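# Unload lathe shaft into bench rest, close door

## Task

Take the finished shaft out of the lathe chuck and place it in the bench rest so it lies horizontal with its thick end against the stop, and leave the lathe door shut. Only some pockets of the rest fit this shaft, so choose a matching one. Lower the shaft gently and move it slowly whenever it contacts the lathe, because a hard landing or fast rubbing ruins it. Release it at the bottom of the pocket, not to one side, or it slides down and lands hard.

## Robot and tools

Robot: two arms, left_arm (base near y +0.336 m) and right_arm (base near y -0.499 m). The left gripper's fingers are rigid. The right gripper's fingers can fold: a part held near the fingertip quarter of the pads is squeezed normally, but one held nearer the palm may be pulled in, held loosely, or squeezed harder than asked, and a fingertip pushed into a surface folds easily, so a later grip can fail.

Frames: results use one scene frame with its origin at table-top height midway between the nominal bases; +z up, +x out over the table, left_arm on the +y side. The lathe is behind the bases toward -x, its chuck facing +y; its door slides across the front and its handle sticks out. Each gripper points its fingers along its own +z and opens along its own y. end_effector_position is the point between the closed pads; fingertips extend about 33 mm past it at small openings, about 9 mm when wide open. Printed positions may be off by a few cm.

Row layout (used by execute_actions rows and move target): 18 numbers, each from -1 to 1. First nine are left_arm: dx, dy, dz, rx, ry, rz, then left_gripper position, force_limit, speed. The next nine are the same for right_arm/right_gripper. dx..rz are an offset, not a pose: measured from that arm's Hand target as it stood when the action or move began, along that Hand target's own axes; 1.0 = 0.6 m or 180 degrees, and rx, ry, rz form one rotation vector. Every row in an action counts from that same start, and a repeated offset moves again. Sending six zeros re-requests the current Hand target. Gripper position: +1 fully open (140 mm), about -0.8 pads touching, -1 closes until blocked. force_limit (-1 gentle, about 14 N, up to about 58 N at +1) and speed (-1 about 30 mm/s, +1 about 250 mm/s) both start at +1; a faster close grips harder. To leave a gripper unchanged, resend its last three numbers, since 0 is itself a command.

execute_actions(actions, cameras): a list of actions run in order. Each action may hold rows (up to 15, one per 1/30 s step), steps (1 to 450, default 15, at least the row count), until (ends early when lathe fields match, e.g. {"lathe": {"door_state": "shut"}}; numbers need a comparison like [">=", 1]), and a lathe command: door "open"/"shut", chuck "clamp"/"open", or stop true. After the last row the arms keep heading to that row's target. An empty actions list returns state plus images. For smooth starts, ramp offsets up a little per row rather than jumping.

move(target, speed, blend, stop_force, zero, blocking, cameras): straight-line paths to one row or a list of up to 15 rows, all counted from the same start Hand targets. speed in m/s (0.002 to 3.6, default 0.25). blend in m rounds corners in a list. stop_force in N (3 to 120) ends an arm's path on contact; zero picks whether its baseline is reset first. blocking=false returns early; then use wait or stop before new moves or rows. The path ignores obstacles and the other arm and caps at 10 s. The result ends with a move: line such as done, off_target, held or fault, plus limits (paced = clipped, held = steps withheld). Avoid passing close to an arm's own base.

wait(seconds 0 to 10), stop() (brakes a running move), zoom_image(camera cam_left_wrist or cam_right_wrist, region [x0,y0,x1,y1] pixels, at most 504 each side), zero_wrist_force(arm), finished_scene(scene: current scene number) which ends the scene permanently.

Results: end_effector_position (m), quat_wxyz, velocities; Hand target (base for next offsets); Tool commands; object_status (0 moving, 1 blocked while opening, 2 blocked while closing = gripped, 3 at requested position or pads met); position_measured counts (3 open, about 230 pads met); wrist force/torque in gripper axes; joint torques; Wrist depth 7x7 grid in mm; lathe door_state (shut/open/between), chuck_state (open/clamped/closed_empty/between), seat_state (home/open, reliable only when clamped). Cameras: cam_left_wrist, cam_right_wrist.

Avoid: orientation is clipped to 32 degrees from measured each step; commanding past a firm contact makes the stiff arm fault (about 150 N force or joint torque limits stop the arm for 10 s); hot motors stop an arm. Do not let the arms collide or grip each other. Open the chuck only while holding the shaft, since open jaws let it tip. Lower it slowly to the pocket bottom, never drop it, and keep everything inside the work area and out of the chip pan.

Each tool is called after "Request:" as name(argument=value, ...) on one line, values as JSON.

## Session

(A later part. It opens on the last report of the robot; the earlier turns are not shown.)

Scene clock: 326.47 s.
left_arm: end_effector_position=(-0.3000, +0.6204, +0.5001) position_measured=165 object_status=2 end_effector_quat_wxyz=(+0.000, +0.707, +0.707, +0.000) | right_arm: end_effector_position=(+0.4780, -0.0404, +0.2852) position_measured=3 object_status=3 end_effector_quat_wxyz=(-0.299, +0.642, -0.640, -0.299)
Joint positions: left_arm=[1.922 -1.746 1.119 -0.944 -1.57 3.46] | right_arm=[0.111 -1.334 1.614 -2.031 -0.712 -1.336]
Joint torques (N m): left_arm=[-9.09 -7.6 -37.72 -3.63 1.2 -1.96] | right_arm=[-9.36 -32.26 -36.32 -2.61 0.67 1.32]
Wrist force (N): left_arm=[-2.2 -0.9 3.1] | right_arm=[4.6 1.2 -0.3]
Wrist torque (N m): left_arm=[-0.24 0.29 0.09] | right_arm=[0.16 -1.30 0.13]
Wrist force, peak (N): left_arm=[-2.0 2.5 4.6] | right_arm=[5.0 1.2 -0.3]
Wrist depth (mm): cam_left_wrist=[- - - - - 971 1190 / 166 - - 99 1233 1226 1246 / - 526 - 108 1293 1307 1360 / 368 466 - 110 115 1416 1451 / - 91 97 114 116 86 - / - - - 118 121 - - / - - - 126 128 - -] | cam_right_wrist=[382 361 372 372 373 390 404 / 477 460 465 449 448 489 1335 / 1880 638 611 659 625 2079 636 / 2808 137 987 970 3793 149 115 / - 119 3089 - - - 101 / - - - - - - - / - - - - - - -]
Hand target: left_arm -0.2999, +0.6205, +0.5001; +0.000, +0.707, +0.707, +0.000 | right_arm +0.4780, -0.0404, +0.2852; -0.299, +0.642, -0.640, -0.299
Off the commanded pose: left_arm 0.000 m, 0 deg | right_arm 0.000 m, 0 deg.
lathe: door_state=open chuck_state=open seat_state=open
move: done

Request:
move(target=[[0.283,0.5,0,0,0,0,-1,0.3,-1,0,0,0,0,0,0,1,1,1],[-0.033,0.967,0.083,0,0,0,-1,0.3,-1,0,0,0,0,0,0,1,1,1]], blend=[0.06,0], speed=0.25)

Request:
execute_actions(actions=[{"lathe":{"door":"shut"},"steps":1}])

Scene clock: 338.70 s.
left_arm: end_effector_position=(+0.2802, +0.6010, +0.4500) position_measured=165 object_status=2 end_effector_quat_wxyz=(+0.000, +0.707, +0.707, +0.000) | right_arm: end_effector_position=(+0.4780, -0.0404, +0.2852) position_measured=3 object_status=3 end_effector_quat_wxyz=(-0.299, +0.642, -0.640, -0.299)
Joint positions: left_arm=[0.375 -1.655 1.192 -1.107 -1.57 1.912] | right_arm=[0.111 -1.334 1.614 -2.031 -0.712 -1.336]
Joint torques (N m): left_arm=[-10.07 -12.43 -39.17 -5.17 1.22 -1.75] | right_arm=[-8.71 -32 -36.09 -2.74 0.73 1.39]
Wrist force (N): left_arm=[-2.0 -1.0 2.8] | right_arm=[4.7 1.2 -0.4]
Wrist torque (N m): left_arm=[-0.25 0.25 0.08] | right_arm=[0.17 -1.31 0.13]
Wrist force, peak (N): left_arm=[-4.3 1.0 3.0] | right_arm=[5.1 1.1 -0.2]
Wrist depth (mm): cam_left_wrist=[1122 1166 1149 - - 520 522 / 1272 1208 1184 99 - 540 542 / - 1266 1322 107 - 585 - / - 809 123 110 113 609 628 / - 92 98 114 116 86 - / - - - 119 121 - - / - - - 126 128 - -] | cam_right_wrist=[381 359 370 372 374 390 379 / 474 464 464 447 448 493 545 / 1984 632 575 649 594 1948 1360 / 2703 136 3931 2845 3276 149 117 / - 136 - - - - 101 / - 2962 - - - 4914 - / - 3793 2962 - 661 - -]
Hand target: left_arm +0.2803, +0.6010, +0.4500; +0.000, +0.707, +0.707, +0.000 | right_arm +0.4780, -0.0404, +0.2852; -0.299, +0.642, -0.640, -0.299
Off the commanded pose: left_arm 0.000 m, 0 deg | right_arm 0.000 m, 0 deg.
lathe: door_state=open chuck_state=open seat_state=open
move: done

Scene clock: 338.93 s.
left_arm: end_effector_position=(+0.2803, +0.6010, +0.4500) position_measured=165 object_status=2 end_effector_quat_wxyz=(+0.000, +0.707, +0.707, +0.000) | right_arm: end_effector_position=(+0.4780, -0.0404, +0.2852) position_measured=3 object_status=3 end_effector_quat_wxyz=(-0.299, +0.642, -0.640, -0.299)
Joint positions: left_arm=[0.375 -1.655 1.192 -1.107 -1.57 1.912] | right_arm=[0.111 -1.334 1.614 -2.031 -0.712 -1.336]
Joint torques (N m): left_arm=[-10.54 -13.11 -40.07 -5.03 1.41 -1.93] | right_arm=[-8.56 -32.07 -36.7 -2.73 0.71 1.41]
Wrist force (N): left_arm=[-1.9 -0.9 2.8] | right_arm=[4.8 1.0 -0.4]
Wrist torque (N m): left_arm=[-0.22 0.22 0.07] | right_arm=[0.13 -1.34 0.12]
Wrist force, peak (N): left_arm=[-2.1 -1.2 3.3] | right_arm=[4.8 1.0 -0.5]
Wrist depth (mm): cam_left_wrist=[1149 1149 1144 504 - 520 - / 1077 1202 1184 99 535 - 536 / 1259 1239 1246 107 - - - / 1190 1307 - 110 113 - - / 451 92 98 114 116 86 - / - - - 119 121 - - / - - - 126 129 - -] | cam_right_wrist=[381 360 370 372 370 390 442 / 476 463 467 444 450 491 577 / 2040 640 647 653 618 1966 1295 / 2637 137 3180 3861 3003 148 117 / - 127 3861 - - 4413 101 / - - - - - - - / - - 3931 - 651 - -]
Hand target: left_arm +0.2803, +0.6010, +0.4500; +0.000, +0.707, +0.707, +0.000 | right_arm +0.4780, -0.0404, +0.2852; -0.299, +0.642, -0.640, -0.299
Tool commands: left_gripper/position=-1.0 left_gripper/force_limit=+0.3 left_gripper/speed=-1.0 right_gripper/position=+1.0 right_gripper/force_limit=+1.0 right_gripper/speed=+1.0
Off the commanded pose: left_arm 0.000 m, 0 deg | right_arm 0.000 m, 0 deg.
lathe: door_state=between chuck_state=open seat_state=open

Request:
move(target=[-0.635,0.1478,0.4,0,0,0.0165,-1,0.3,-1,0.166,0.188,0.139,0,0,0,1,1,1], speed=0.2, cameras=["all"])

Scene clock: 356.50 s.
left_arm: end_effector_position=(+0.3689, +0.2203, +0.2099) position_measured=165 object_status=2 end_effector_quat_wxyz=(+0.000, +0.725, +0.689, +0.000) | right_arm: end_effector_position=(+0.3654, -0.0408, +0.1552) position_measured=3 object_status=3 end_effector_quat_wxyz=(-0.299, +0.642, -0.640, -0.299)
Joint positions: left_arm=[-0.529 -1.706 1.866 -1.73 -1.571 1.06] | right_arm=[0.148 -1.41 2.097 -2.479 -0.719 -1.282]
Joint torques (N m): left_arm=[-9.44 -12.7 -15.28 -5.1 1.26 -1.81] | right_arm=[10.64 -20.11 -9.15 -4.8 0.18 1.83]
Wrist force (N): left_arm=[-2.4 -0.6 3.2] | right_arm=[4.5 1.0 -0.2]
Wrist torque (N m): left_arm=[-0.16 0.30 0.09] | right_arm=[0.10 -1.31 -0.02]
Wrist force, peak (N): left_arm=[-4.3 -0.2 4.2] | right_arm=[5.1 1.2 0.0]
Wrist depth (mm): cam_left_wrist=[- - 301 291 295 300 299 / 991 - 320 99 307 307 311 / 1026 - 333 107 324 329 328 / 1117 - - 110 116 337 346 / - 91 98 114 116 86 357 / - - - 119 121 - - / - - - 126 128 - -] | cam_right_wrist=[233 232 235 235 237 237 237 / 291 291 292 297 297 299 556 / 323 344 348 349 397 467 - / 482 137 510 512 599 148 124 / - 127 - 978 4158 634 101 / - - 5029 298 - 594 531 / - - 3488 338 - - -]
Hand target: left_arm +0.3690, +0.2201, +0.2098; +0.000, +0.725, +0.689, +0.000 | right_arm +0.3653, -0.0408, +0.1552; -0.299, +0.642, -0.640, -0.299
Off the commanded pose: left_arm 0.000 m, 0 deg | right_arm 0.000 m, 0 deg.
lathe: door_state=shut chuck_state=open seat_state=open
move: done

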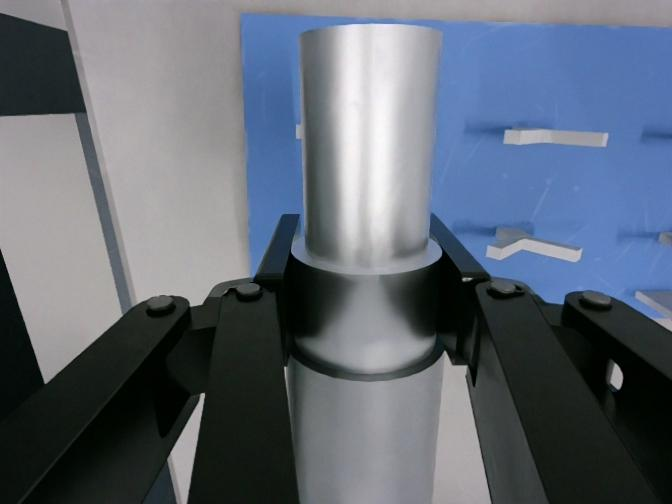

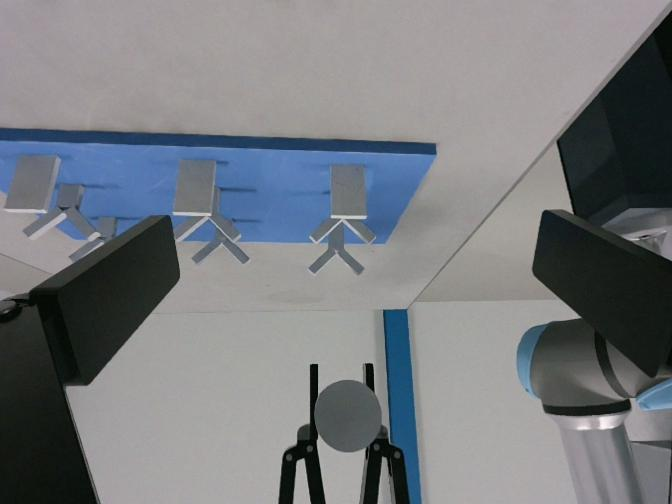

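Request:
zoom_image(camera="cam_left_wrist", region=[230, 0, 672, 300])

Request:
zoom_image(camera="cam_right_wrist", region=[260, 130, 460, 290])

Scaled by 1.140.

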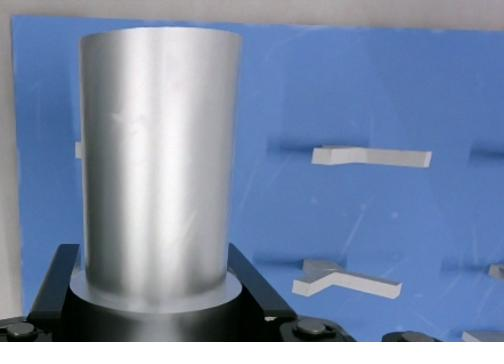

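Scaled by 2.520.

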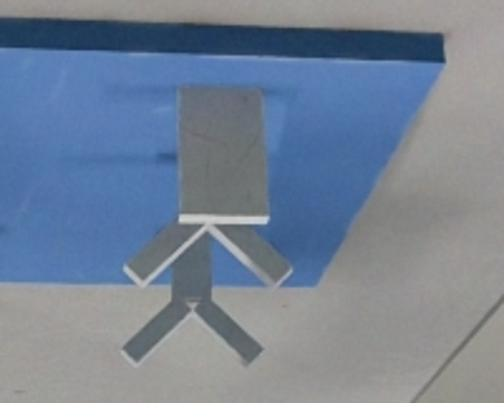

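Request:
move(target=[0,0.0008,0.203,0,0,0.0083,-1,0.3,-1,0,0,0,0,0,0,1,1,1], speed=0.08, cameras=["all"])

Scene clock: 421.13 s.
left_arm: end_effector_position=(+0.3694, +0.2201, +0.0881) position_measured=165 object_status=2 end_effector_quat_wxyz=(+0.000, +0.734, +0.679, +0.000) | right_arm: end_effector_position=(+0.3653, -0.0408, +0.1552) position_measured=3 object_status=3 end_effector_quat_wxyz=(-0.299, +0.642, -0.640, -0.299)
Joint positions: left_arm=[-0.529 -1.603 2.103 -2.07 -1.571 1.087] | right_arm=[0.148 -1.41 2.097 -2.479 -0.719 -1.281]
Joint torques (N m): left_arm=[10.84 -13.73 -11.99 -5.41 1.28 2.06] | right_arm=[8.04 -21.51 -9.75 -4.54 0.07 1.64]
Wrist force (N): left_arm=[-2.5 -0.2 2.7] | right_arm=[4.7 1.0 -0.4]
Wrist torque (N m): left_arm=[-0.10 0.32 -0.09] | right_arm=[0.11 -1.35 -0.02]
Wrist force, peak (N): left_arm=[-2.4 0.0 3.8] | right_arm=[5.0 1.0 -0.2]
Wrist depth (mm): cam_left_wrist=[- 197 184 183 185 186 187 / 207 206 198 99 194 196 195 / 217 220 206 107 205 207 207 / 227 229 215 111 117 217 219 / - 92 98 114 116 86 213 / - - - 119 121 - - / - - - 126 128 - -] | cam_right_wrist=[232 232 235 236 237 239 247 / 291 292 295 295 298 298 - / 325 344 349 348 402 472 - / 457 135 503 381 607 148 123 / - 118 - 381 3793 4080 101 / - - - 356 - 575 531 / - 3379 6360 325 5029 - -]
Hand target: left_arm +0.3694, +0.2201, +0.0880; +0.000, +0.734, +0.679, +0.000 | right_arm +0.3653, -0.0408, +0.1552; -0.299, +0.642, -0.640, -0.299
Off the commanded pose: left_arm 0.000 m, 0 deg | right_arm 0.000 m, 0 deg.
lathe: door_state=shut chuck_state=open seat_state=open
move: done

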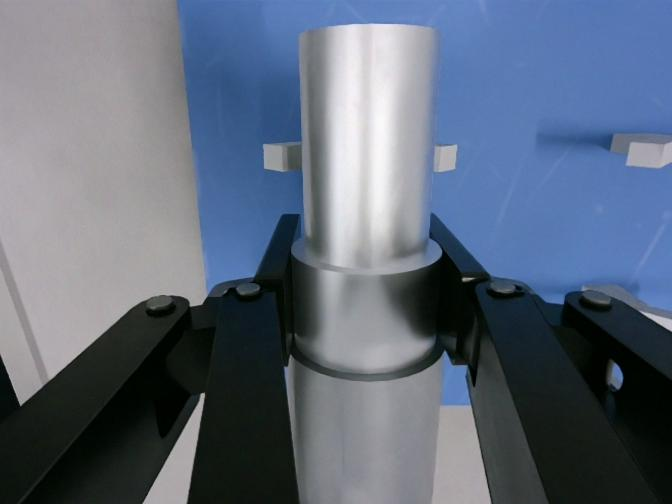

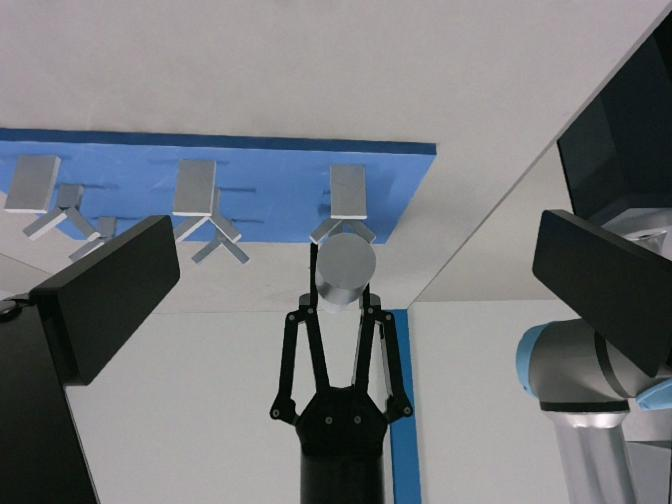

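Request:
zoom_image(camera="cam_right_wrist", region=[280, 140, 420, 320])

Request:
zoom_image(camera="cam_left_wrist", region=[240, 0, 500, 300])

Scaled by 2.800.

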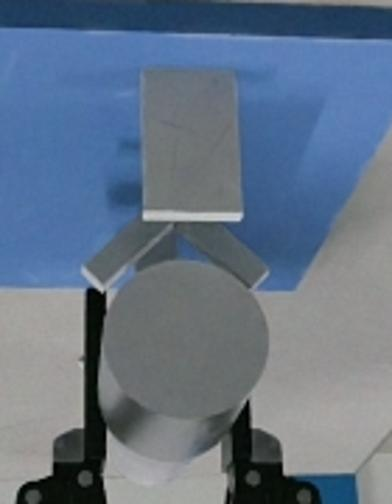

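Scaled by 1.680.

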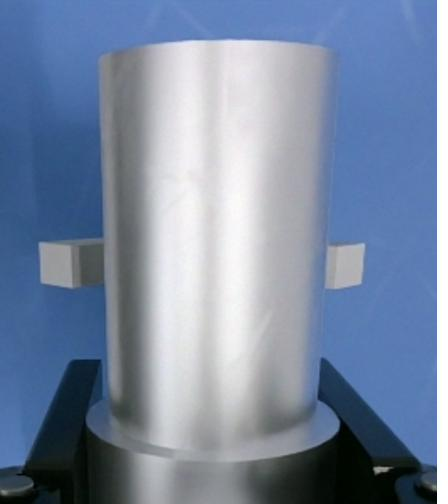

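Request:
move(target=[0,0,0.0283,0,0,0,-1,0.3,-1,0,0,0,0,0,0,1,1,1], speed=0.01, stop_force=5, cameras=["all"])

Scene clock: 451.73 s.
left_arm: end_effector_position=(+0.3694, +0.2201, +0.0710) position_measured=165 object_status=2 end_effector_quat_wxyz=(+0.000, +0.734, +0.679, +0.000) | right_arm: end_effector_position=(+0.3653, -0.0408, +0.1552) position_measured=3 object_status=3 end_effector_quat_wxyz=(-0.299, +0.642, -0.640, -0.299)
Joint positions: left_arm=[-0.529 -1.579 2.13 -2.121 -1.571 1.087] | right_arm=[0.148 -1.41 2.097 -2.479 -0.719 -1.281]
Joint torques (N m): left_arm=[8.37 -15.47 -11.54 -5.34 1.2 1.81] | right_arm=[11.47 -23.73 -10.38 -4.19 0.05 1.22]
Wrist force (N): left_arm=[-2.5 -0.2 2.5] | right_arm=[4.6 0.9 -0.2]
Wrist torque (N m): left_arm=[-0.11 0.33 -0.10] | right_arm=[0.10 -1.34 -0.02]
Wrist force, peak (N): left_arm=[-2.6 -0.3 3.0] | right_arm=[4.9 1.2 -0.1]
Wrist depth (mm): cam_left_wrist=[183 180 171 168 170 174 175 / 190 191 178 99 178 180 181 / 201 203 191 108 188 191 189 / 211 212 198 110 117 201 204 / 218 92 97 114 116 86 - / - - - 119 121 - - / - - - 126 128 - -] | cam_right_wrist=[232 233 234 236 236 238 238 / 292 291 295 295 298 298 - / 323 344 349 348 400 466 - / 485 137 592 363 611 148 124 / - 119 - 383 3432 4240 101 / - - - 359 - 565 531 / - - - 323 - - -]
Hand target: left_arm +0.3694, +0.2201, +0.0710; +0.000, +0.734, +0.679, +0.000 | right_arm +0.3653, -0.0408, +0.1552; -0.299, +0.642, -0.640, -0.299
Off the commanded pose: left_arm 0.000 m, 0 deg | right_arm 0.000 m, 0 deg.
lathe: door_state=shut chuck_state=open seat_state=open
move: done

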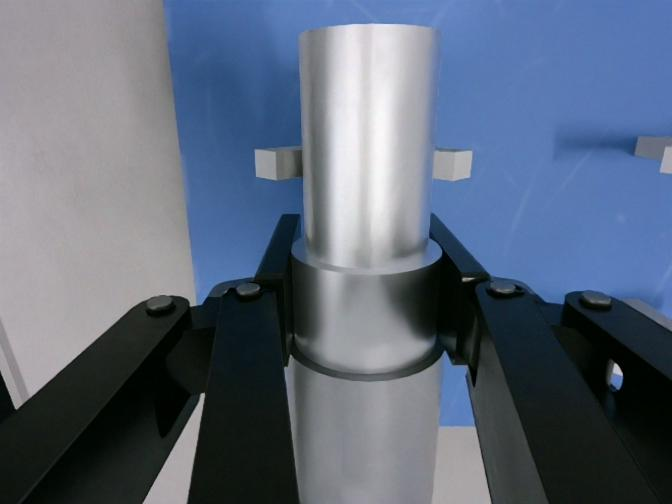

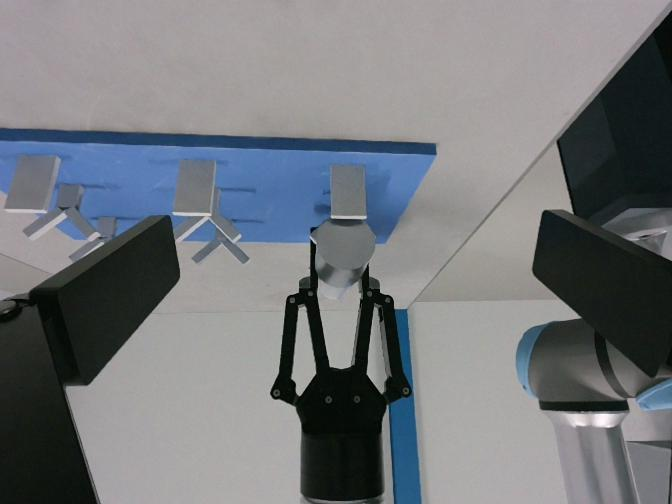

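Request:
move(target=[-0.022,0,0,0,0,0,-1,0.3,-1,0,0,0,0,0,0,1,1,1], speed=0.005, stop_force=4, cameras=["all"])

Scene clock: 462.70 s.
left_arm: end_effector_position=(+0.3688, +0.2119, +0.0710) position_measured=165 object_status=2 end_effector_quat_wxyz=(+0.000, +0.734, +0.679, +0.000) | right_arm: end_effector_position=(+0.3653, -0.0408, +0.1552) position_measured=3 object_status=3 end_effector_quat_wxyz=(-0.299, +0.642, -0.640, -0.299)
Joint positions: left_arm=[-0.546 -1.575 2.126 -2.121 -1.571 1.07] | right_arm=[0.148 -1.41 2.097 -2.479 -0.719 -1.281]
Joint torques (N m): left_arm=[9.77 -32.69 -21.37 -4.95 -1.71 1.97] | right_arm=[10.89 -24.43 -10.15 -4.11 0.3 1.32]
Wrist force (N): left_arm=[0.8 -1.1 1.6] | right_arm=[4.6 1.1 -0.2]
Wrist torque (N m): left_arm=[-0.10 0.14 0.17] | right_arm=[0.12 -1.35 -0.02]
Wrist force, peak (N): left_arm=[10.2 -0.6 0.4] | right_arm=[4.9 1.1 -0.2]
Wrist depth (mm): cam_left_wrist=[- 180 170 168 170 174 174 / 192 190 - 99 125 181 181 / - 200 190 107 113 191 189 / 212 213 198 111 117 201 201 / - 92 98 114 116 86 - / - - - 119 121 - - / - - - 126 128 - -] | cam_right_wrist=[233 233 234 235 236 236 229 / 290 292 295 295 298 299 537 / 322 344 345 348 400 471 - / 483 136 467 351 606 148 124 / - 111 - 375 3665 - 101 / - - 3861 350 3545 584 529 / - - 3665 314 - - -]
Hand target: left_arm +0.3688, +0.2119, +0.0710; +0.000, +0.734, +0.679, +0.000 (not the last commanded pose) | right_arm +0.3653, -0.0408, +0.1552; -0.299, +0.642, -0.640, -0.299
Off the commanded pose: left_arm 0.005 m, 0 deg | right_arm 0.000 m, 0 deg.
lathe: door_state=shut chuck_state=open seat_state=open
move: contact (left_arm)

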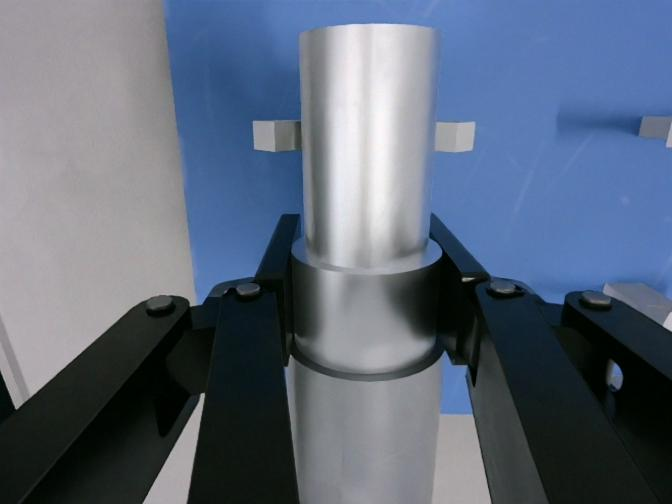

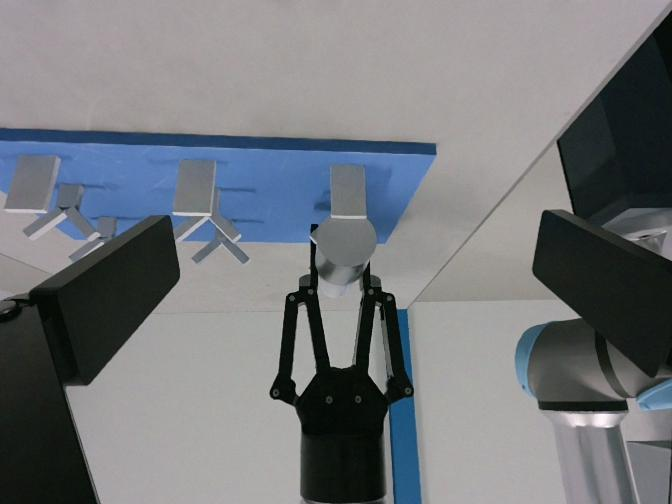

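Request:
move(target=[0.0008,0,0.01,0,0,0,-1,0.3,-1,0,0,0,0,0,0,1,1,1], speed=0.004, stop_force=5, cameras=["all"])

Scene clock: 473.93 s.
left_arm: end_effector_position=(+0.3688, +0.2120, +0.0700) position_measured=165 object_status=2 end_effector_quat_wxyz=(+0.000, +0.734, +0.679, +0.000) | right_arm: end_effector_position=(+0.3653, -0.0408, +0.1552) position_measured=3 object_status=3 end_effector_quat_wxyz=(-0.299, +0.642, -0.640, -0.299)
Joint positions: left_arm=[-0.545 -1.574 2.128 -2.124 -1.571 1.07] | right_arm=[0.148 -1.41 2.097 -2.479 -0.719 -1.281]
Joint torques (N m): left_arm=[-0.27 -33.04 -36.26 -1.76 -0.66 -0.41] | right_arm=[10.42 -25.02 -10.8 -4.06 0.39 1.33]
Wrist force (N): left_arm=[5.4 -1.6 -7.0] | right_arm=[4.5 0.9 -0.1]
Wrist torque (N m): left_arm=[-0.14 -0.43 0.15] | right_arm=[0.10 -1.32 -0.02]
Wrist force, peak (N): left_arm=[8.4 -5.5 -13.7] | right_arm=[4.9 1.1 -0.1]
Wrist depth (mm): cam_left_wrist=[182 178 169 167 169 173 172 / 188 188 177 99 126 179 180 / - 200 189 108 187 190 187 / 212 210 197 110 117 200 203 / - 92 98 114 116 86 - / - - - 119 120 - - / - - - 125 128 - -] | cam_right_wrist=[233 233 234 236 237 238 239 / 291 293 294 296 298 300 - / 324 344 349 348 400 462 520 / - 136 599 353 678 148 123 / - 110 807 376 936 - 101 / - 3003 - 351 - 569 529 / - - - 316 - 3861 -]
Hand target: left_arm +0.3688, +0.2120, +0.0700; +0.000, +0.734, +0.679, +0.000 (not the last commanded pose) | right_arm +0.3653, -0.0408, +0.1552; -0.299, +0.642, -0.640, -0.299
Off the commanded pose: left_arm 0.005 m, 0 deg | right_arm 0.000 m, 0 deg.
lathe: door_state=shut chuck_state=open seat_state=open
move: contact (left_arm)

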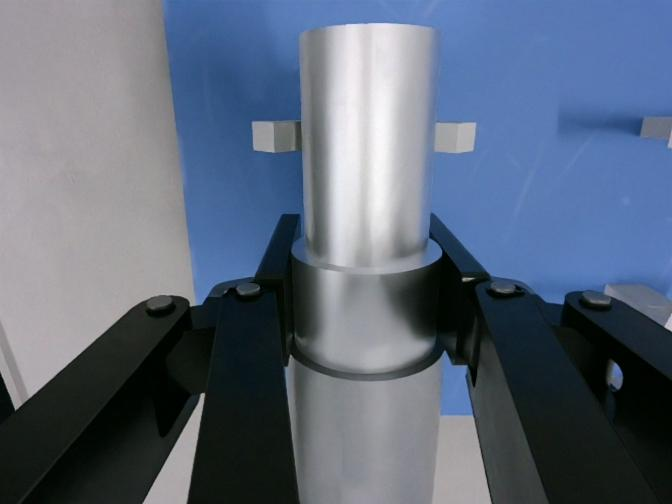

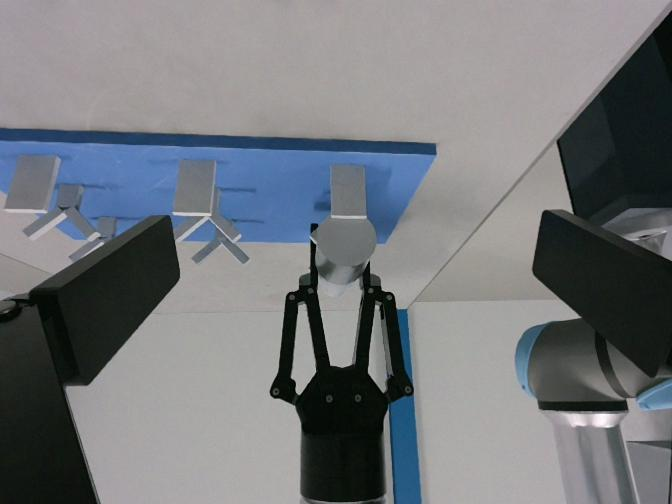

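Request:
move(target=[0.001,0,-0.0005,0,0,0,-1,0.3,-1,0,0,0,0,0,0,1,1,1], speed=0.004)

Request:
move(target=[0,0,0.008,0,0,0,-1,0.3,-1,0,0,0,0,0,0,1,1,1], speed=0.004, stop_force=5, cameras=["all"])

Scene clock: 490.77 s.
left_arm: end_effector_position=(+0.3688, +0.2126, +0.0703) position_measured=165 object_status=2 end_effector_quat_wxyz=(+0.000, +0.734, +0.679, +0.000) | right_arm: end_effector_position=(+0.3653, -0.0408, +0.1552) position_measured=3 object_status=3 end_effector_quat_wxyz=(-0.299, +0.642, -0.640, -0.299)
Joint positions: left_arm=[-0.544 -1.575 2.128 -2.123 -1.571 1.071] | right_arm=[0.148 -1.41 2.097 -2.479 -0.719 -1.281]
Joint torques (N m): left_arm=[9.57 -37.06 -37.91 -1.16 -0.6 2.16] | right_arm=[10.62 -26.57 -10.46 -3.85 0.5 1.42]
Wrist force (N): left_arm=[-2.4 -0.1 2.5] | right_arm=[4.4 1.1 -0.1]
Wrist torque (N m): left_arm=[-0.07 0.30 -0.09] | right_arm=[0.12 -1.31 -0.02]
Wrist force, peak (N): left_arm=[5.7 -1.5 -6.9] | right_arm=[4.9 1.1 -0.1]
Wrist depth (mm): cam_left_wrist=[182 179 171 168 168 - 175 / 190 190 177 99 178 180 179 / 199 200 184 108 190 191 190 / 212 210 197 110 117 201 201 / 221 92 97 114 116 86 - / - - - 119 121 - - / - - - 126 128 - -] | cam_right_wrist=[232 234 234 235 237 238 249 / 289 291 294 296 296 298 552 / 322 342 347 348 397 433 - / - 135 515 367 609 149 124 / - 111 - 377 893 - 101 / - - - 351 - 568 533 / - 6360 - 315 - - -]
Hand target: left_arm +0.3688, +0.2126, +0.0703; +0.000, +0.734, +0.679, +0.000 | right_arm +0.3653, -0.0408, +0.1552; -0.299, +0.642, -0.640, -0.299
Off the commanded pose: left_arm 0.000 m, 0 deg | right_arm 0.000 m, 0 deg.
lathe: door_state=shut chuck_state=open seat_state=open
move: done

Scene clock: 492.23 s.
left_arm: end_effector_position=(+0.3689, +0.2125, +0.0702) position_measured=165 object_status=2 end_effector_quat_wxyz=(+0.000, +0.734, +0.679, +0.000) | right_arm: end_effector_position=(+0.3653, -0.0408, +0.1552) position_measured=3 object_status=3 end_effector_quat_wxyz=(-0.299, +0.642, -0.640, -0.299)
Joint positions: left_arm=[-0.544 -1.574 2.128 -2.124 -1.571 1.071] | right_arm=[0.148 -1.41 2.097 -2.479 -0.719 -1.281]
Joint torques (N m): left_arm=[0.75 -34.67 -37.93 -2.53 -0.52 1.53] | right_arm=[10.91 -25.92 -10.37 -3.98 0.48 1.34]
Wrist force (N): left_arm=[0.0 -4.6 -3.1] | right_arm=[4.7 0.9 -0.1]
Wrist torque (N m): left_arm=[-0.06 -0.02 0.05] | right_arm=[0.09 -1.35 -0.02]
Wrist force, peak (N): left_arm=[6.0 -6.0 -9.4] | right_arm=[4.8 1.2 -0.1]
Wrist depth (mm): cam_left_wrist=[182 181 169 167 169 173 171 / 189 187 177 99 123 180 177 / 199 200 186 108 187 189 192 / 212 211 197 110 117 200 200 / 222 92 97 114 116 86 - / - - - 119 120 - - / - - - 125 128 - -] | cam_right_wrist=[232 232 234 235 237 238 238 / 306 293 295 295 298 299 571 / 323 343 347 347 399 403 511 / 526 137 596 368 613 148 124 / - 111 - 377 868 - 101 / - - - 352 - 571 527 / - - - 315 2544 3545 -]
Hand target: left_arm +0.3689, +0.2125, +0.0702; +0.000, +0.734, +0.679, +0.000 (not the last commanded pose) | right_arm +0.3653, -0.0408, +0.1552; -0.299, +0.642, -0.640, -0.299
Off the commanded pose: left_arm 0.005 m, 0 deg | right_arm 0.000 m, 0 deg.
lathe: door_state=shut chuck_state=open seat_state=open
move: contact (left_arm)

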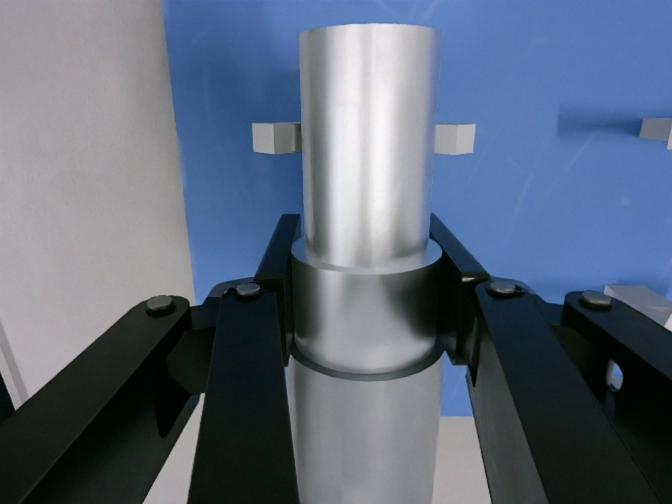

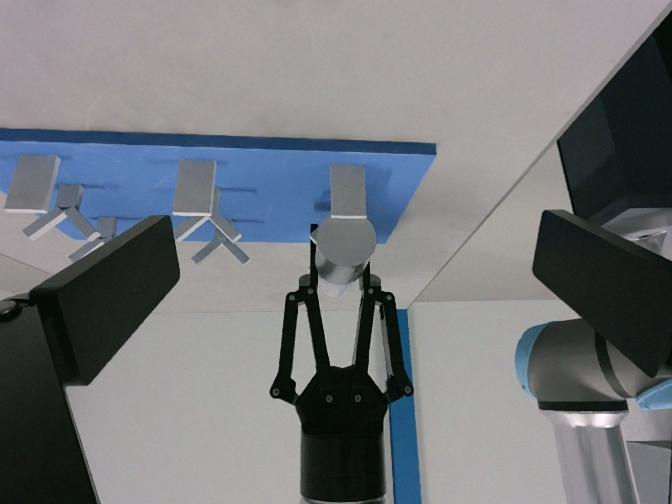

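Request:
move(target=[0,-0.0006,-0.0003,0,0,0,-1,0.3,-1,0,0,0,0,0,0,1,1,1], speed=0.004)

Request:
move(target=[0,0,0.008,0,0,0,-1,0.3,-1,0,0,0,0,0,0,1,1,1], speed=0.004, stop_force=6)

Scene clock: 509.77 s.
left_arm: end_effector_position=(+0.3686, +0.2125, +0.0704) position_measured=165 object_status=2 end_effector_quat_wxyz=(+0.000, +0.734, +0.679, +0.000) | right_arm: end_effector_position=(+0.3653, -0.0408, +0.1552) position_measured=3 object_status=3 end_effector_quat_wxyz=(-0.299, +0.642, -0.640, -0.299)
Joint positions: left_arm=[-0.545 -1.576 2.128 -2.124 -1.571 1.071] | right_arm=[0.148 -1.41 2.097 -2.479 -0.719 -1.281]
Joint torques (N m): left_arm=[-9.37 -36.74 -11.11 -1.24 -0.4 -1.75] | right_arm=[10.73 -28.13 -11.46 -3.83 0.74 1.39]
Wrist force (N): left_arm=[-2.5 -0.4 2.6] | right_arm=[4.6 1.0 -0.1]
Wrist torque (N m): left_arm=[-0.12 0.32 -0.05] | right_arm=[0.12 -1.32 -0.02]
Wrist force, peak (N): left_arm=[0.5 -4.6 -4.1] | right_arm=[4.9 1.2 0.0]
Wrist depth (mm): cam_left_wrist=[183 178 172 167 169 173 173 / 190 188 177 99 177 180 181 / - 200 188 108 - 190 190 / - 211 - 110 117 200 201 / 222 92 98 114 116 86 - / - - - 119 121 - - / - - - 126 128 - -] | cam_right_wrist=[233 234 234 235 235 238 238 / 291 292 293 296 297 312 550 / 324 344 349 349 402 463 - / 484 137 592 368 604 148 123 / - 118 845 376 4805 - 101 / - - - 350 397 546 529 / - - 4240 315 - - -]
Hand target: left_arm +0.3686, +0.2126, +0.0704; +0.000, +0.734, +0.679, +0.000 | right_arm +0.3653, -0.0408, +0.1552; -0.299, +0.642, -0.640, -0.299
Off the commanded pose: left_arm 0.000 m, 0 deg | right_arm 0.000 m, 0 deg.
lathe: door_state=shut chuck_state=open seat_state=open
move: done

Scene clock: 511.37 s.
left_arm: end_effector_position=(+0.3686, +0.2126, +0.0699) position_measured=165 object_status=2 end_effector_quat_wxyz=(+0.000, +0.734, +0.679, +0.000) | right_arm: end_effector_position=(+0.3653, -0.0408, +0.1552) position_measured=3 object_status=3 end_effector_quat_wxyz=(-0.299, +0.642, -0.640, -0.299)
Joint positions: left_arm=[-0.545 -1.575 2.129 -2.125 -1.571 1.071] | right_arm=[0.148 -1.41 2.097 -2.479 -0.719 -1.281]
Joint torques (N m): left_arm=[-10.24 -34.79 -37.28 -1.57 -0.3 -1.85] | right_arm=[10.49 -28.29 -11.53 -3.74 0.66 1.49]
Wrist force (N): left_arm=[-1.5 -3.1 -3.7] | right_arm=[4.5 1.0 -0.2]
Wrist torque (N m): left_arm=[-0.20 0.02 0.05] | right_arm=[0.12 -1.33 -0.02]
Wrist force, peak (N): left_arm=[3.8 -5.1 -8.2] | right_arm=[4.9 0.8 -0.1]
Wrist depth (mm): cam_left_wrist=[182 179 170 167 169 172 173 / 189 189 177 99 175 180 179 / 199 200 188 108 188 189 190 / 211 211 197 110 117 199 200 / 220 93 98 114 116 86 - / - - - 119 121 - - / - - - 126 128 - -] | cam_right_wrist=[230 233 235 235 237 237 237 / 307 292 295 296 298 300 527 / 322 344 348 348 400 464 511 / 486 137 511 356 669 149 124 / - 119 - 376 4158 607 101 / - - - 351 4158 572 530 / - 3276 - 316 - - -]
Hand target: left_arm +0.3686, +0.2126, +0.0699; +0.000, +0.734, +0.679, +0.000 (not the last commanded pose) | right_arm +0.3653, -0.0408, +0.1552; -0.299, +0.642, -0.640, -0.299
Off the commanded pose: left_arm 0.004 m, 0 deg | right_arm 0.000 m, 0 deg.
lathe: door_state=shut chuck_state=open seat_state=open
move: contact (left_arm)

Request:
move(target=[0,-0.0008,-0.0003,0,0,0,-1,0.3,-1,0,0,0,0,0,0,1,1,1], speed=0.004)

Request:
move(target=[0,0,0.008,0,0,0,-1,0.3,-1,0,0,0,0,0,0,1,1,1], speed=0.004, stop_force=6)

Scene clock: 521.27 s.
left_arm: end_effector_position=(+0.3681, +0.2126, +0.0700) position_measured=165 object_status=2 end_effector_quat_wxyz=(+0.000, +0.734, +0.679, +0.000) | right_arm: end_effector_position=(+0.3653, -0.0408, +0.1552) position_measured=3 object_status=3 end_effector_quat_wxyz=(-0.299, +0.642, -0.640, -0.299)
Joint positions: left_arm=[-0.545 -1.576 2.13 -2.125 -1.571 1.071] | right_arm=[0.148 -1.41 2.097 -2.479 -0.719 -1.281]
Joint torques (N m): left_arm=[-9.44 -36.66 -11.47 -1.22 -0.44 -1.82] | right_arm=[10.52 -28.59 -10.86 -3.63 0.89 1.47]
Wrist force (N): left_arm=[-2.5 -0.3 2.6] | right_arm=[4.6 1.2 -0.3]
Wrist torque (N m): left_arm=[-0.11 0.32 0.05] | right_arm=[0.16 -1.34 -0.02]
Wrist force, peak (N): left_arm=[-1.8 -3.0 -3.9] | right_arm=[4.9 1.0 -0.2]
Wrist depth (mm): cam_left_wrist=[182 179 171 167 170 173 173 / 189 190 180 99 176 179 180 / 200 197 187 108 191 187 190 / 211 215 195 110 116 201 200 / 219 92 98 114 116 86 - / - - - 119 121 - - / - - - 126 128 - -] | cam_right_wrist=[233 232 234 235 236 237 229 / 291 292 294 296 297 299 552 / 322 344 349 348 399 463 537 / - 136 509 357 554 148 117 / - 111 961 377 - 602 101 / - - - 352 - 571 533 / - - - 316 - 3545 -]
Hand target: left_arm +0.3681, +0.2126, +0.0700; +0.000, +0.734, +0.679, +0.000 | right_arm +0.3653, -0.0408, +0.1552; -0.299, +0.642, -0.640, -0.299
Off the commanded pose: left_arm 0.000 m, 0 deg | right_arm 0.000 m, 0 deg.
lathe: door_state=shut chuck_state=open seat_state=open
move: done

Scene clock: 522.90 s.
left_arm: end_effector_position=(+0.3681, +0.2126, +0.0694) position_measured=165 object_status=2 end_effector_quat_wxyz=(+0.000, +0.734, +0.679, +0.000) | right_arm: end_effector_position=(+0.3653, -0.0408, +0.1552) position_measured=3 object_status=3 end_effector_quat_wxyz=(-0.299, +0.642, -0.640, -0.299)
Joint positions: left_arm=[-0.545 -1.575 2.131 -2.127 -1.571 1.071] | right_arm=[0.148 -1.41 2.097 -2.479 -0.719 -1.281]
Joint torques (N m): left_arm=[-10.12 -32.68 -36.03 -1.27 -0.25 -1.97] | right_arm=[10.24 -28.75 -11.1 -3.68 0.8 1.49]
Wrist force (N): left_arm=[3.4 -1.2 -7.1] | right_arm=[4.7 1.0 -0.2]
Wrist torque (N m): left_arm=[-0.16 -0.18 0.22] | right_arm=[0.12 -1.36 -0.02]
Wrist force, peak (N): left_arm=[6.1 -6.3 -15.7] | right_arm=[4.9 1.1 0.0]
Wrist depth (mm): cam_left_wrist=[- 178 169 167 168 174 172 / 189 189 178 99 175 178 179 / 195 196 187 107 188 190 186 / - 211 197 110 117 200 201 / - 93 97 114 116 86 - / - - - 119 121 - - / - - - 126 128 - -] | cam_right_wrist=[232 233 234 234 237 238 239 / 290 293 295 295 297 299 563 / 325 345 347 349 401 428 524 / 484 137 509 345 609 149 123 / - 118 - 377 4080 - 101 / - - 4505 353 - 571 531 / - - - 315 - 3861 -]
Hand target: left_arm +0.3681, +0.2126, +0.0694; +0.000, +0.734, +0.679, +0.000 (not the last commanded pose) | right_arm +0.3653, -0.0408, +0.1552; -0.299, +0.642, -0.640, -0.299
Off the commanded pose: left_arm 0.004 m, 0 deg | right_arm 0.000 m, 0 deg.
lathe: door_state=shut chuck_state=open seat_state=open
move: contact (left_arm)

Request:
move(target=[0.001,-0.0003,-0.0003,0,0,0,-1,0.3,-1,0,0,0,0,0,0,1,1,1], speed=0.004)

Request:
move(target=[0,0,0.008,0,0,0,-1,0.3,-1,0,0,0,0,0,0,1,1,1], speed=0.004, stop_force=6)

Scene clock: 542.30 s.
left_arm: end_effector_position=(+0.3680, +0.2132, +0.0696) position_measured=165 object_status=2 end_effector_quat_wxyz=(+0.000, +0.734, +0.679, +0.000) | right_arm: end_effector_position=(+0.3653, -0.0408, +0.1552) position_measured=3 object_status=3 end_effector_quat_wxyz=(-0.299, +0.642, -0.640, -0.299)
Joint positions: left_arm=[-0.544 -1.576 2.132 -2.126 -1.571 1.071] | right_arm=[0.148 -1.41 2.097 -2.479 -0.719 -1.281]
Joint torques (N m): left_arm=[9.92 -37.13 -11.12 -1.22 -0.23 2.12] | right_arm=[10.41 -28.39 -11.36 -3.57 0.95 1.53]
Wrist force (N): left_arm=[-2.6 -0.2 2.6] | right_arm=[4.6 1.1 -0.3]
Wrist torque (N m): left_arm=[-0.07 0.34 -0.09] | right_arm=[0.12 -1.32 -0.02]
Wrist force, peak (N): left_arm=[3.4 -1.3 -6.9] | right_arm=[4.9 1.2 -0.1]
Wrist depth (mm): cam_left_wrist=[- 179 170 167 168 170 173 / 193 189 176 99 175 179 180 / 199 200 188 108 - 189 189 / 210 210 196 110 115 200 199 / 220 92 98 114 116 86 - / - - - 119 121 - - / - - - 126 128 - -] | cam_right_wrist=[232 233 234 236 236 238 238 / 289 292 294 295 298 300 559 / 325 345 347 347 400 1914 - / 481 136 505 358 613 149 123 / - 111 3665 375 4004 627 102 / - - 4080 351 - 574 533 / - - 4240 317 - 3488 -]
Hand target: left_arm +0.3680, +0.2132, +0.0696; +0.000, +0.734, +0.679, +0.000 | right_arm +0.3653, -0.0408, +0.1552; -0.299, +0.642, -0.640, -0.299
Off the commanded pose: left_arm 0.000 m, 0 deg | right_arm 0.000 m, 0 deg.
lathe: door_state=shut chuck_state=open seat_state=open
move: done

Scene clock: 543.90 s.
left_arm: end_effector_position=(+0.3680, +0.2132, +0.0693) position_measured=165 object_status=2 end_effector_quat_wxyz=(+0.000, +0.734, +0.679, +0.000) | right_arm: end_effector_position=(+0.3653, -0.0408, +0.1552) position_measured=3 object_status=3 end_effector_quat_wxyz=(-0.299, +0.642, -0.640, -0.299)
Joint positions: left_arm=[-0.544 -1.576 2.132 -2.127 -1.571 1.072] | right_arm=[0.148 -1.41 2.097 -2.479 -0.719 -1.281]
Joint torques (N m): left_arm=[1.09 -33.19 -33.88 -0.66 -0.28 0.15] | right_arm=[10.46 -28.6 -11.62 -3.6 0.99 1.58]
Wrist force (N): left_arm=[0.4 -0.1 -7.0] | right_arm=[4.5 1.2 -0.2]
Wrist torque (N m): left_arm=[-0.10 0.22 0.09] | right_arm=[0.16 -1.31 -0.02]
Wrist force, peak (N): left_arm=[0.9 -2.2 -13.8] | right_arm=[4.9 1.1 -0.2]
Wrist depth (mm): cam_left_wrist=[182 178 169 - 168 172 172 / - 189 178 99 175 178 180 / 198 199 188 108 187 188 189 / 211 211 196 110 117 200 199 / 219 92 98 114 116 86 - / - - - 119 121 - - / - - - 126 129 - -] | cam_right_wrist=[233 233 235 236 237 237 237 / 290 308 294 295 296 299 - / 325 344 350 347 399 468 476 / 486 135 473 360 606 148 123 / - 118 5406 375 2845 - 101 / - - - 350 - 578 525 / - - - 317 - - -]
Hand target: left_arm +0.3680, +0.2132, +0.0693; +0.000, +0.734, +0.679, +0.000 (not the last commanded pose) | right_arm +0.3653, -0.0408, +0.1552; -0.299, +0.642, -0.640, -0.299
Off the commanded pose: left_arm 0.005 m, 0 deg | right_arm 0.000 m, 0 deg.
lathe: door_state=shut chuck_state=open seat_state=open
move: contact (left_arm)

Request:
move(target=[0,0,0.004,0,0,0,-1,0.3,-1,0,0,0,0,0,0,1,1,1], speed=0.004, stop_force=12)

Scene clock: 554.33 s.
left_arm: end_effector_position=(+0.3681, +0.2132, +0.0692) position_measured=165 object_status=2 end_effector_quat_wxyz=(+0.000, +0.734, +0.679, +0.000) | right_arm: end_effector_position=(+0.3653, -0.0408, +0.1552) position_measured=3 object_status=3 end_effector_quat_wxyz=(-0.299, +0.642, -0.640, -0.299)
Joint positions: left_arm=[-0.544 -1.576 2.133 -2.128 -1.571 1.072] | right_arm=[0.148 -1.41 2.097 -2.479 -0.719 -1.281]
Joint torques (N m): left_arm=[-8.43 -25.18 -33.53 -2.31 -0.13 -1.08] | right_arm=[9.53 -28.4 -11.61 -3.46 1.1 1.5]
Wrist force (N): left_arm=[9.1 -8.0 -21.3] | right_arm=[4.4 1.1 0.0]
Wrist torque (N m): left_arm=[-0.06 -0.32 0.35] | right_arm=[0.13 -1.30 -0.02]
Wrist force, peak (N): left_arm=[12.0 -13.0 -34.7] | right_arm=[5.0 1.1 -0.1]
Wrist depth (mm): cam_left_wrist=[- 176 170 166 168 171 171 / - 183 178 99 175 179 179 / 200 201 187 108 115 189 189 / 210 206 196 110 115 199 200 / - 93 97 114 116 86 - / - - - 119 121 - - / - - - 126 128 - -] | cam_right_wrist=[241 233 236 236 236 238 238 / 290 292 308 297 295 301 550 / 322 347 348 350 375 404 506 / 486 136 509 359 611 140 123 / - 111 - 379 5406 - 101 / - 3665 - 353 3604 568 526 / - 5406 4158 315 - - -]
Hand target: left_arm +0.3681, +0.2131, +0.0692; +0.000, +0.734, +0.679, +0.000 (not the last commanded pose) | right_arm +0.3653, -0.0408, +0.1552; -0.299, +0.642, -0.640, -0.299
Off the commanded pose: left_arm 0.002 m, 0 deg | right_arm 0.000 m, 0 deg.
lathe: door_state=shut chuck_state=open seat_state=open
move: contact (left_arm)

Request:
move(target=[0,-0.0004,-0.0002,0,0,0,-1,0.3,-1,0,0,0,0,0,0,1,1,1], speed=0.004)

Request:
move(target=[0,0,0.004,0,0,0,-1,0.3,-1,0,0,0,0,0,0,1,1,1], speed=0.003, stop_force=6)

Scene clock: 566.07 s.
left_arm: end_effector_position=(+0.3679, +0.2131, +0.0694) position_measured=165 object_status=2 end_effector_quat_wxyz=(+0.000, +0.734, +0.679, +0.000) | right_arm: end_effector_position=(+0.3653, -0.0408, +0.1552) position_measured=3 object_status=3 end_effector_quat_wxyz=(-0.299, +0.642, -0.640, -0.299)
Joint positions: left_arm=[-0.544 -1.577 2.133 -2.128 -1.571 1.071] | right_arm=[0.148 -1.41 2.097 -2.479 -0.719 -1.281]
Joint torques (N m): left_arm=[-9.12 -36.47 -9.74 -0.81 -0.52 -2.14] | right_arm=[10.12 -28.29 -11.7 -3.48 1.17 1.63]
Wrist force (N): left_arm=[-2.5 3.4 1.7] | right_arm=[4.7 0.9 -0.2]
Wrist torque (N m): left_arm=[-0.10 0.35 0.11] | right_arm=[0.09 -1.35 -0.02]
Wrist force, peak (N): left_arm=[9.2 -7.9 -21.7] | right_arm=[5.0 0.9 -0.1]
Wrist depth (mm): cam_left_wrist=[181 178 170 167 169 170 173 / 188 189 176 99 175 179 179 / 199 200 - 108 187 188 189 / 207 213 151 110 117 198 199 / - 92 98 114 116 86 - / - - - 119 122 - - / - - - 126 128 - -] | cam_right_wrist=[233 234 235 235 236 237 238 / 289 292 293 296 297 299 - / 324 344 347 348 403 432 - / 460 136 596 359 556 148 124 / - 110 - 374 4914 4413 101 / - - - 350 - 574 535 / - 4601 - 314 - 3488 -]
Hand target: left_arm +0.3678, +0.2132, +0.0694; +0.000, +0.734, +0.679, +0.000 | right_arm +0.3653, -0.0408, +0.1552; -0.299, +0.642, -0.640, -0.299
Off the commanded pose: left_arm 0.000 m, 0 deg | right_arm 0.000 m, 0 deg.
lathe: door_state=shut chuck_state=open seat_state=open
move: done

Scene clock: 567.07 s.
left_arm: end_effector_position=(+0.3678, +0.2132, +0.0692) position_measured=165 object_status=2 end_effector_quat_wxyz=(+0.000, +0.734, +0.679, +0.000) | right_arm: end_effector_position=(+0.3653, -0.0408, +0.1552) position_measured=3 object_status=3 end_effector_quat_wxyz=(-0.299, +0.642, -0.640, -0.299)
Joint positions: left_arm=[-0.544 -1.577 2.133 -2.128 -1.571 1.071] | right_arm=[0.148 -1.41 2.097 -2.479 -0.719 -1.281]
Joint torques (N m): left_arm=[-8.67 -21.83 -29.68 0.84 -0.75 -1.92] | right_arm=[10.39 -28.31 -12.09 -3.56 1.22 1.57]
Wrist force (N): left_arm=[-4.3 2.1 -13.4] | right_arm=[4.4 1.0 -0.2]
Wrist torque (N m): left_arm=[-0.17 0.50 0.15] | right_arm=[0.11 -1.30 -0.02]
Wrist force, peak (N): left_arm=[-4.4 2.2 -13.5] | right_arm=[4.8 1.2 0.0]
Wrist depth (mm): cam_left_wrist=[182 178 169 167 169 170 172 / 188 190 178 99 175 180 179 / 199 199 188 108 186 193 189 / 210 - 196 110 117 199 200 / 221 91 97 114 116 86 - / - - - 119 121 - - / - - - 126 129 - -] | cam_right_wrist=[232 233 234 236 237 237 229 / 290 295 293 295 298 299 - / 324 344 348 348 375 431 522 / 457 137 597 344 778 148 123 / - 861 1006 380 4413 - 101 / - - - 352 - 581 529 / - 3488 - 315 - 4158 -]
Hand target: left_arm +0.3678, +0.2132, +0.0693; +0.000, +0.734, +0.679, +0.000 (not the last commanded pose) | right_arm +0.3653, -0.0408, +0.1552; -0.299, +0.642, -0.640, -0.299
Off the commanded pose: left_arm 0.002 m, 0 deg | right_arm 0.000 m, 0 deg.
lathe: door_state=shut chuck_state=open seat_state=open
move: contact (left_arm)

Request:
move(target=[0,0,-0.0005,0,0,0,-1,0.3,-1,0,0,0,0,0,0,1,1,1], speed=0.004)

Request:
move(target=[-0.005,0,0,0,0,0,-1,0.3,-1,0,0,0,0,0,0,1,1,1], speed=0.003, stop_force=4)

Request:
move(target=[0.0002,0,0.003,0,0,0,-1,0.3,-1,0,0,0,0,0,0,1,1,1], speed=0.003, stop_force=6, cameras=["all"])

Scene clock: 579.47 s.
left_arm: end_effector_position=(+0.3678, +0.2132, +0.0695) position_measured=165 object_status=2 end_effector_quat_wxyz=(+0.000, +0.734, +0.679, +0.000) | right_arm: end_effector_position=(+0.3653, -0.0408, +0.1552) position_measured=3 object_status=3 end_effector_quat_wxyz=(-0.299, +0.642, -0.640, -0.299)
Joint positions: left_arm=[-0.544 -1.577 2.133 -2.127 -1.571 1.071] | right_arm=[0.148 -1.41 2.097 -2.479 -0.719 -1.281]
Joint torques (N m): left_arm=[-7.45 -36.52 -36.8 -0.2 -0.72 0.77] | right_arm=[10.09 -28.94 -11.9 -3.42 1.41 1.6]
Wrist force (N): left_arm=[-2.9 3.1 1.3] | right_arm=[4.6 1.0 -0.2]
Wrist torque (N m): left_arm=[-0.13 0.40 0.10] | right_arm=[0.11 -1.33 -0.02]
Wrist force, peak (N): left_arm=[-4.4 2.0 -12.2] | right_arm=[4.8 1.3 0.0]
Wrist depth (mm): cam_left_wrist=[182 172 170 167 168 170 172 / - 190 178 99 123 177 179 / 201 200 188 108 186 189 189 / - 210 196 110 117 199 199 / 220 93 98 114 116 86 - / - - - 119 121 - - / - - - 126 128 - -] | cam_right_wrist=[233 233 233 236 237 237 238 / 291 293 293 294 297 300 549 / 323 343 349 347 402 468 483 / 452 137 602 342 611 148 124 / - 118 - 376 3931 - 102 / - - - 350 - 565 527 / - 3728 - 316 - - -]
Hand target: left_arm +0.3678, +0.2132, +0.0696; +0.000, +0.734, +0.679, +0.000 | right_arm +0.3653, -0.0408, +0.1552; -0.299, +0.642, -0.640, -0.299
Off the commanded pose: left_arm 0.000 m, 0 deg | right_arm 0.000 m, 0 deg.
lathe: door_state=shut chuck_state=open seat_state=open
move: done

Scene clock: 580.53 s.
left_arm: end_effector_position=(+0.3677, +0.2119, +0.0696) position_measured=165 object_status=2 end_effector_quat_wxyz=(+0.000, +0.734, +0.679, +0.000) | right_arm: end_effector_position=(+0.3653, -0.0408, +0.1552) position_measured=3 object_status=3 end_effector_quat_wxyz=(-0.299, +0.642, -0.640, -0.299)
Joint positions: left_arm=[-0.547 -1.577 2.132 -2.127 -1.571 1.069] | right_arm=[0.148 -1.41 2.097 -2.479 -0.719 -1.281]
Joint torques (N m): left_arm=[7.9 -24.06 -33.04 -2.61 -0.94 1.94] | right_arm=[10.05 -28.49 -12.32 -3.45 1.35 1.62]
Wrist force (N): left_arm=[6.6 0.1 -0.6] | right_arm=[4.6 1.0 0.0]
Wrist torque (N m): left_arm=[-0.07 -0.15 0.17] | right_arm=[0.11 -1.33 -0.02]
Wrist force, peak (N): left_arm=[8.0 0.6 -0.6] | right_arm=[4.9 1.0 -0.3]
Wrist depth (mm): cam_left_wrist=[182 175 172 - 169 168 172 / 187 187 177 99 123 179 180 / 196 - 187 107 185 189 189 / 210 212 197 110 115 199 200 / - 92 98 114 116 86 186 / - - - 119 121 - - / - - - 126 128 - -] | cam_right_wrist=[232 233 234 234 235 238 238 / 293 293 294 296 296 283 - / 325 346 348 350 400 1744 520 / 454 135 506 343 613 148 123 / - 110 - 378 373 620 101 / - - 4505 351 - 550 535 / - - 3665 316 - - -]
Hand target: left_arm +0.3677, +0.2120, +0.0696; +0.000, +0.734, +0.679, +0.000 (not the last commanded pose) | right_arm +0.3653, -0.0408, +0.1552; -0.299, +0.642, -0.640, -0.299
Off the commanded pose: left_arm 0.002 m, 0 deg | right_arm 0.000 m, 0 deg.
lathe: door_state=shut chuck_state=open seat_state=open
move: contact (left_arm)

Scene clock: 581.43 s.
left_arm: end_effector_position=(+0.3678, +0.2120, +0.0692) position_measured=165 object_status=2 end_effector_quat_wxyz=(+0.000, +0.734, +0.679, +0.000) | right_arm: end_effector_position=(+0.3653, -0.0408, +0.1552) position_measured=3 object_status=3 end_effector_quat_wxyz=(-0.299, +0.642, -0.640, -0.299)
Joint positions: left_arm=[-0.547 -1.576 2.133 -2.128 -1.571 1.069] | right_arm=[0.148 -1.41 2.097 -2.479 -0.719 -1.281]
Joint torques (N m): left_arm=[6.01 -24.86 -30.19 -0.68 -0.91 1.53] | right_arm=[9.81 -28.5 -11.29 -3.41 1.31 1.67]
Wrist force (N): left_arm=[4.2 -2.9 -19.1] | right_arm=[4.8 1.0 0.0]
Wrist torque (N m): left_arm=[-0.14 0.01 0.27] | right_arm=[0.11 -1.37 -0.02]
Wrist force, peak (N): left_arm=[4.2 -3.3 -19.2] | right_arm=[4.7 1.1 -0.1]
Wrist depth (mm): cam_left_wrist=[182 176 169 167 168 170 172 / 189 189 176 99 120 179 179 / 199 199 188 107 186 189 189 / 207 210 195 110 117 200 200 / 219 92 97 114 116 86 185 / - - - 119 122 - - / - - - 126 128 - -] | cam_right_wrist=[231 233 235 236 237 238 238 / 292 291 293 295 279 299 530 / 323 347 348 347 376 430 - / 365 137 606 337 601 148 123 / - 118 4701 375 3327 604 101 / - - - 350 - 580 531 / - - - 316 - - -]
Hand target: left_arm +0.3678, +0.2120, +0.0693; +0.001, +0.734, +0.679, +0.000 (not the last commanded pose) | right_arm +0.3653, -0.0408, +0.1552; -0.299, +0.642, -0.640, -0.299
Off the commanded pose: left_arm 0.001 m, 0 deg | right_arm 0.000 m, 0 deg.
lathe: door_state=shut chuck_state=open seat_state=open
move: contact (left_arm)

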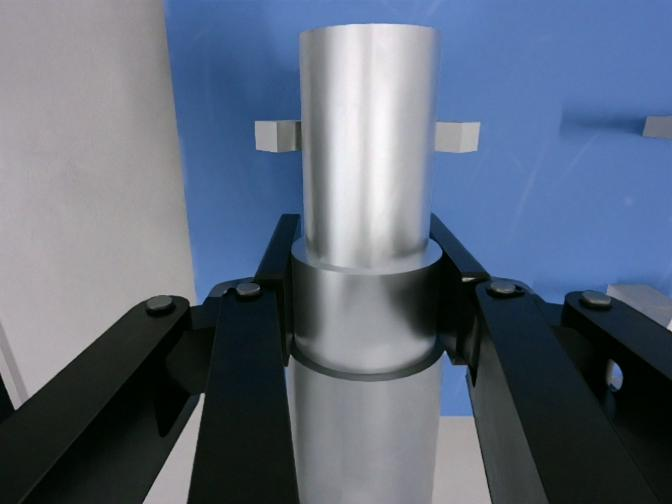

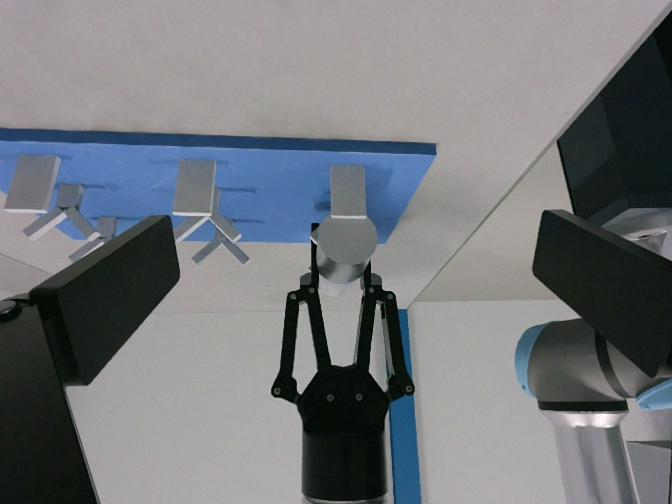

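Request:
execute_actions(actions=[{"rows":[[0.0001,0,-0.0002,0,0,0,-1,0.3,-1,0,0,0,0,0,0,1,1,1]],"steps":15},{"rows":[[0,0,0,0,0,0,0.05,0.3,-1,0,0,0,0,0,0,1,1,1]],"steps":45}], cameras=["all"])

Scene clock: 606.87 s.
left_arm: end_effector_position=(+0.3679, +0.2120, +0.0695) position_measured=123 object_status=3 end_effector_quat_wxyz=(+0.001, +0.734, +0.679, +0.000) | right_arm: end_effector_position=(+0.3653, -0.0408, +0.1552) position_measured=3 object_status=3 end_effector_quat_wxyz=(-0.299, +0.642, -0.640, -0.299)
Joint positions: left_arm=[-0.547 -1.576 2.132 -2.128 -1.571 1.069] | right_arm=[0.148 -1.41 2.097 -2.479 -0.719 -1.281]
Joint torques (N m): left_arm=[10.1 -21.11 -21.9 -4.28 -1.05 2.36] | right_arm=[10.28 -28.47 -12.57 -3.31 1.69 1.67]
Wrist force (N): left_arm=[-2.6 0.1 -3.5] | right_arm=[4.6 1.0 0.2]
Wrist torque (N m): left_arm=[-0.03 0.25 0.04] | right_arm=[0.11 -1.33 -0.02]
Wrist force, peak (N): left_arm=[4.1 -2.8 -19.1] | right_arm=[5.0 1.1 -0.3]
Wrist depth (mm): cam_left_wrist=[181 178 169 167 169 170 169 / 188 188 176 100 123 179 180 / 198 199 187 108 186 189 189 / 210 - 139 111 117 197 200 / - 90 205 114 120 109 100 / - - 224 119 219 - - / - - - 126 136 - -] | cam_right_wrist=[233 233 235 236 236 237 238 / 291 291 295 295 298 299 - / 325 344 350 348 400 465 497 / 479 137 509 343 607 148 124 / - 110 - 367 4158 - 102 / - - 4240 351 - 580 535 / - 3931 4158 314 - 3861 -]
Hand target: left_arm +0.3678, +0.2120, +0.0694; +0.001, +0.734, +0.679, +0.000 | right_arm +0.3653, -0.0408, +0.1552; -0.299, +0.642, -0.640, -0.299
Off the commanded pose: left_arm 0.000 m, 0 deg | right_arm 0.000 m, 0 deg.
lathe: door_state=shut chuck_state=open seat_state=open

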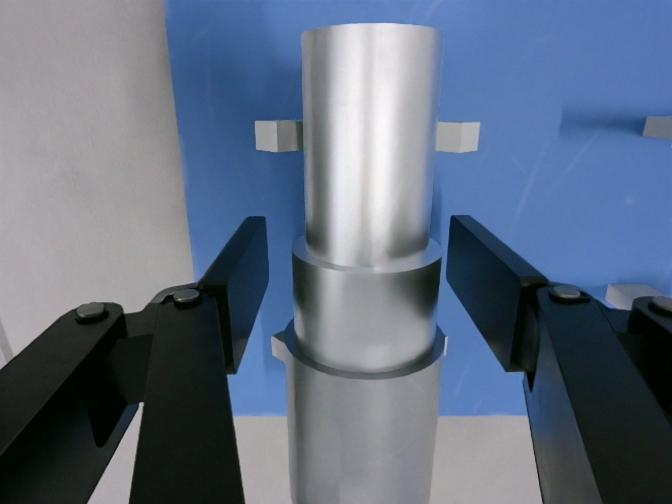

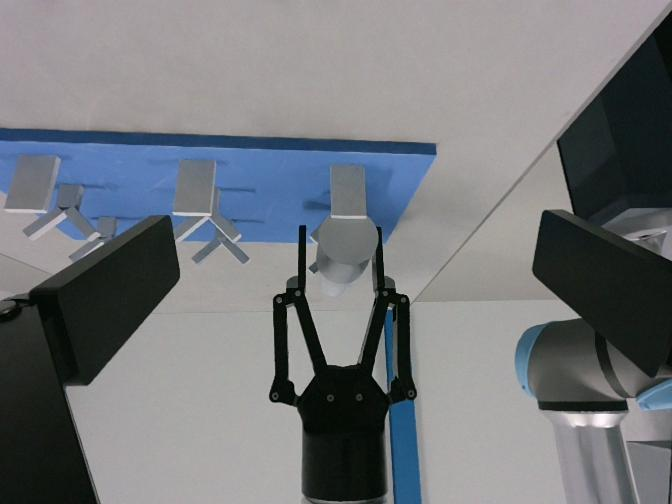

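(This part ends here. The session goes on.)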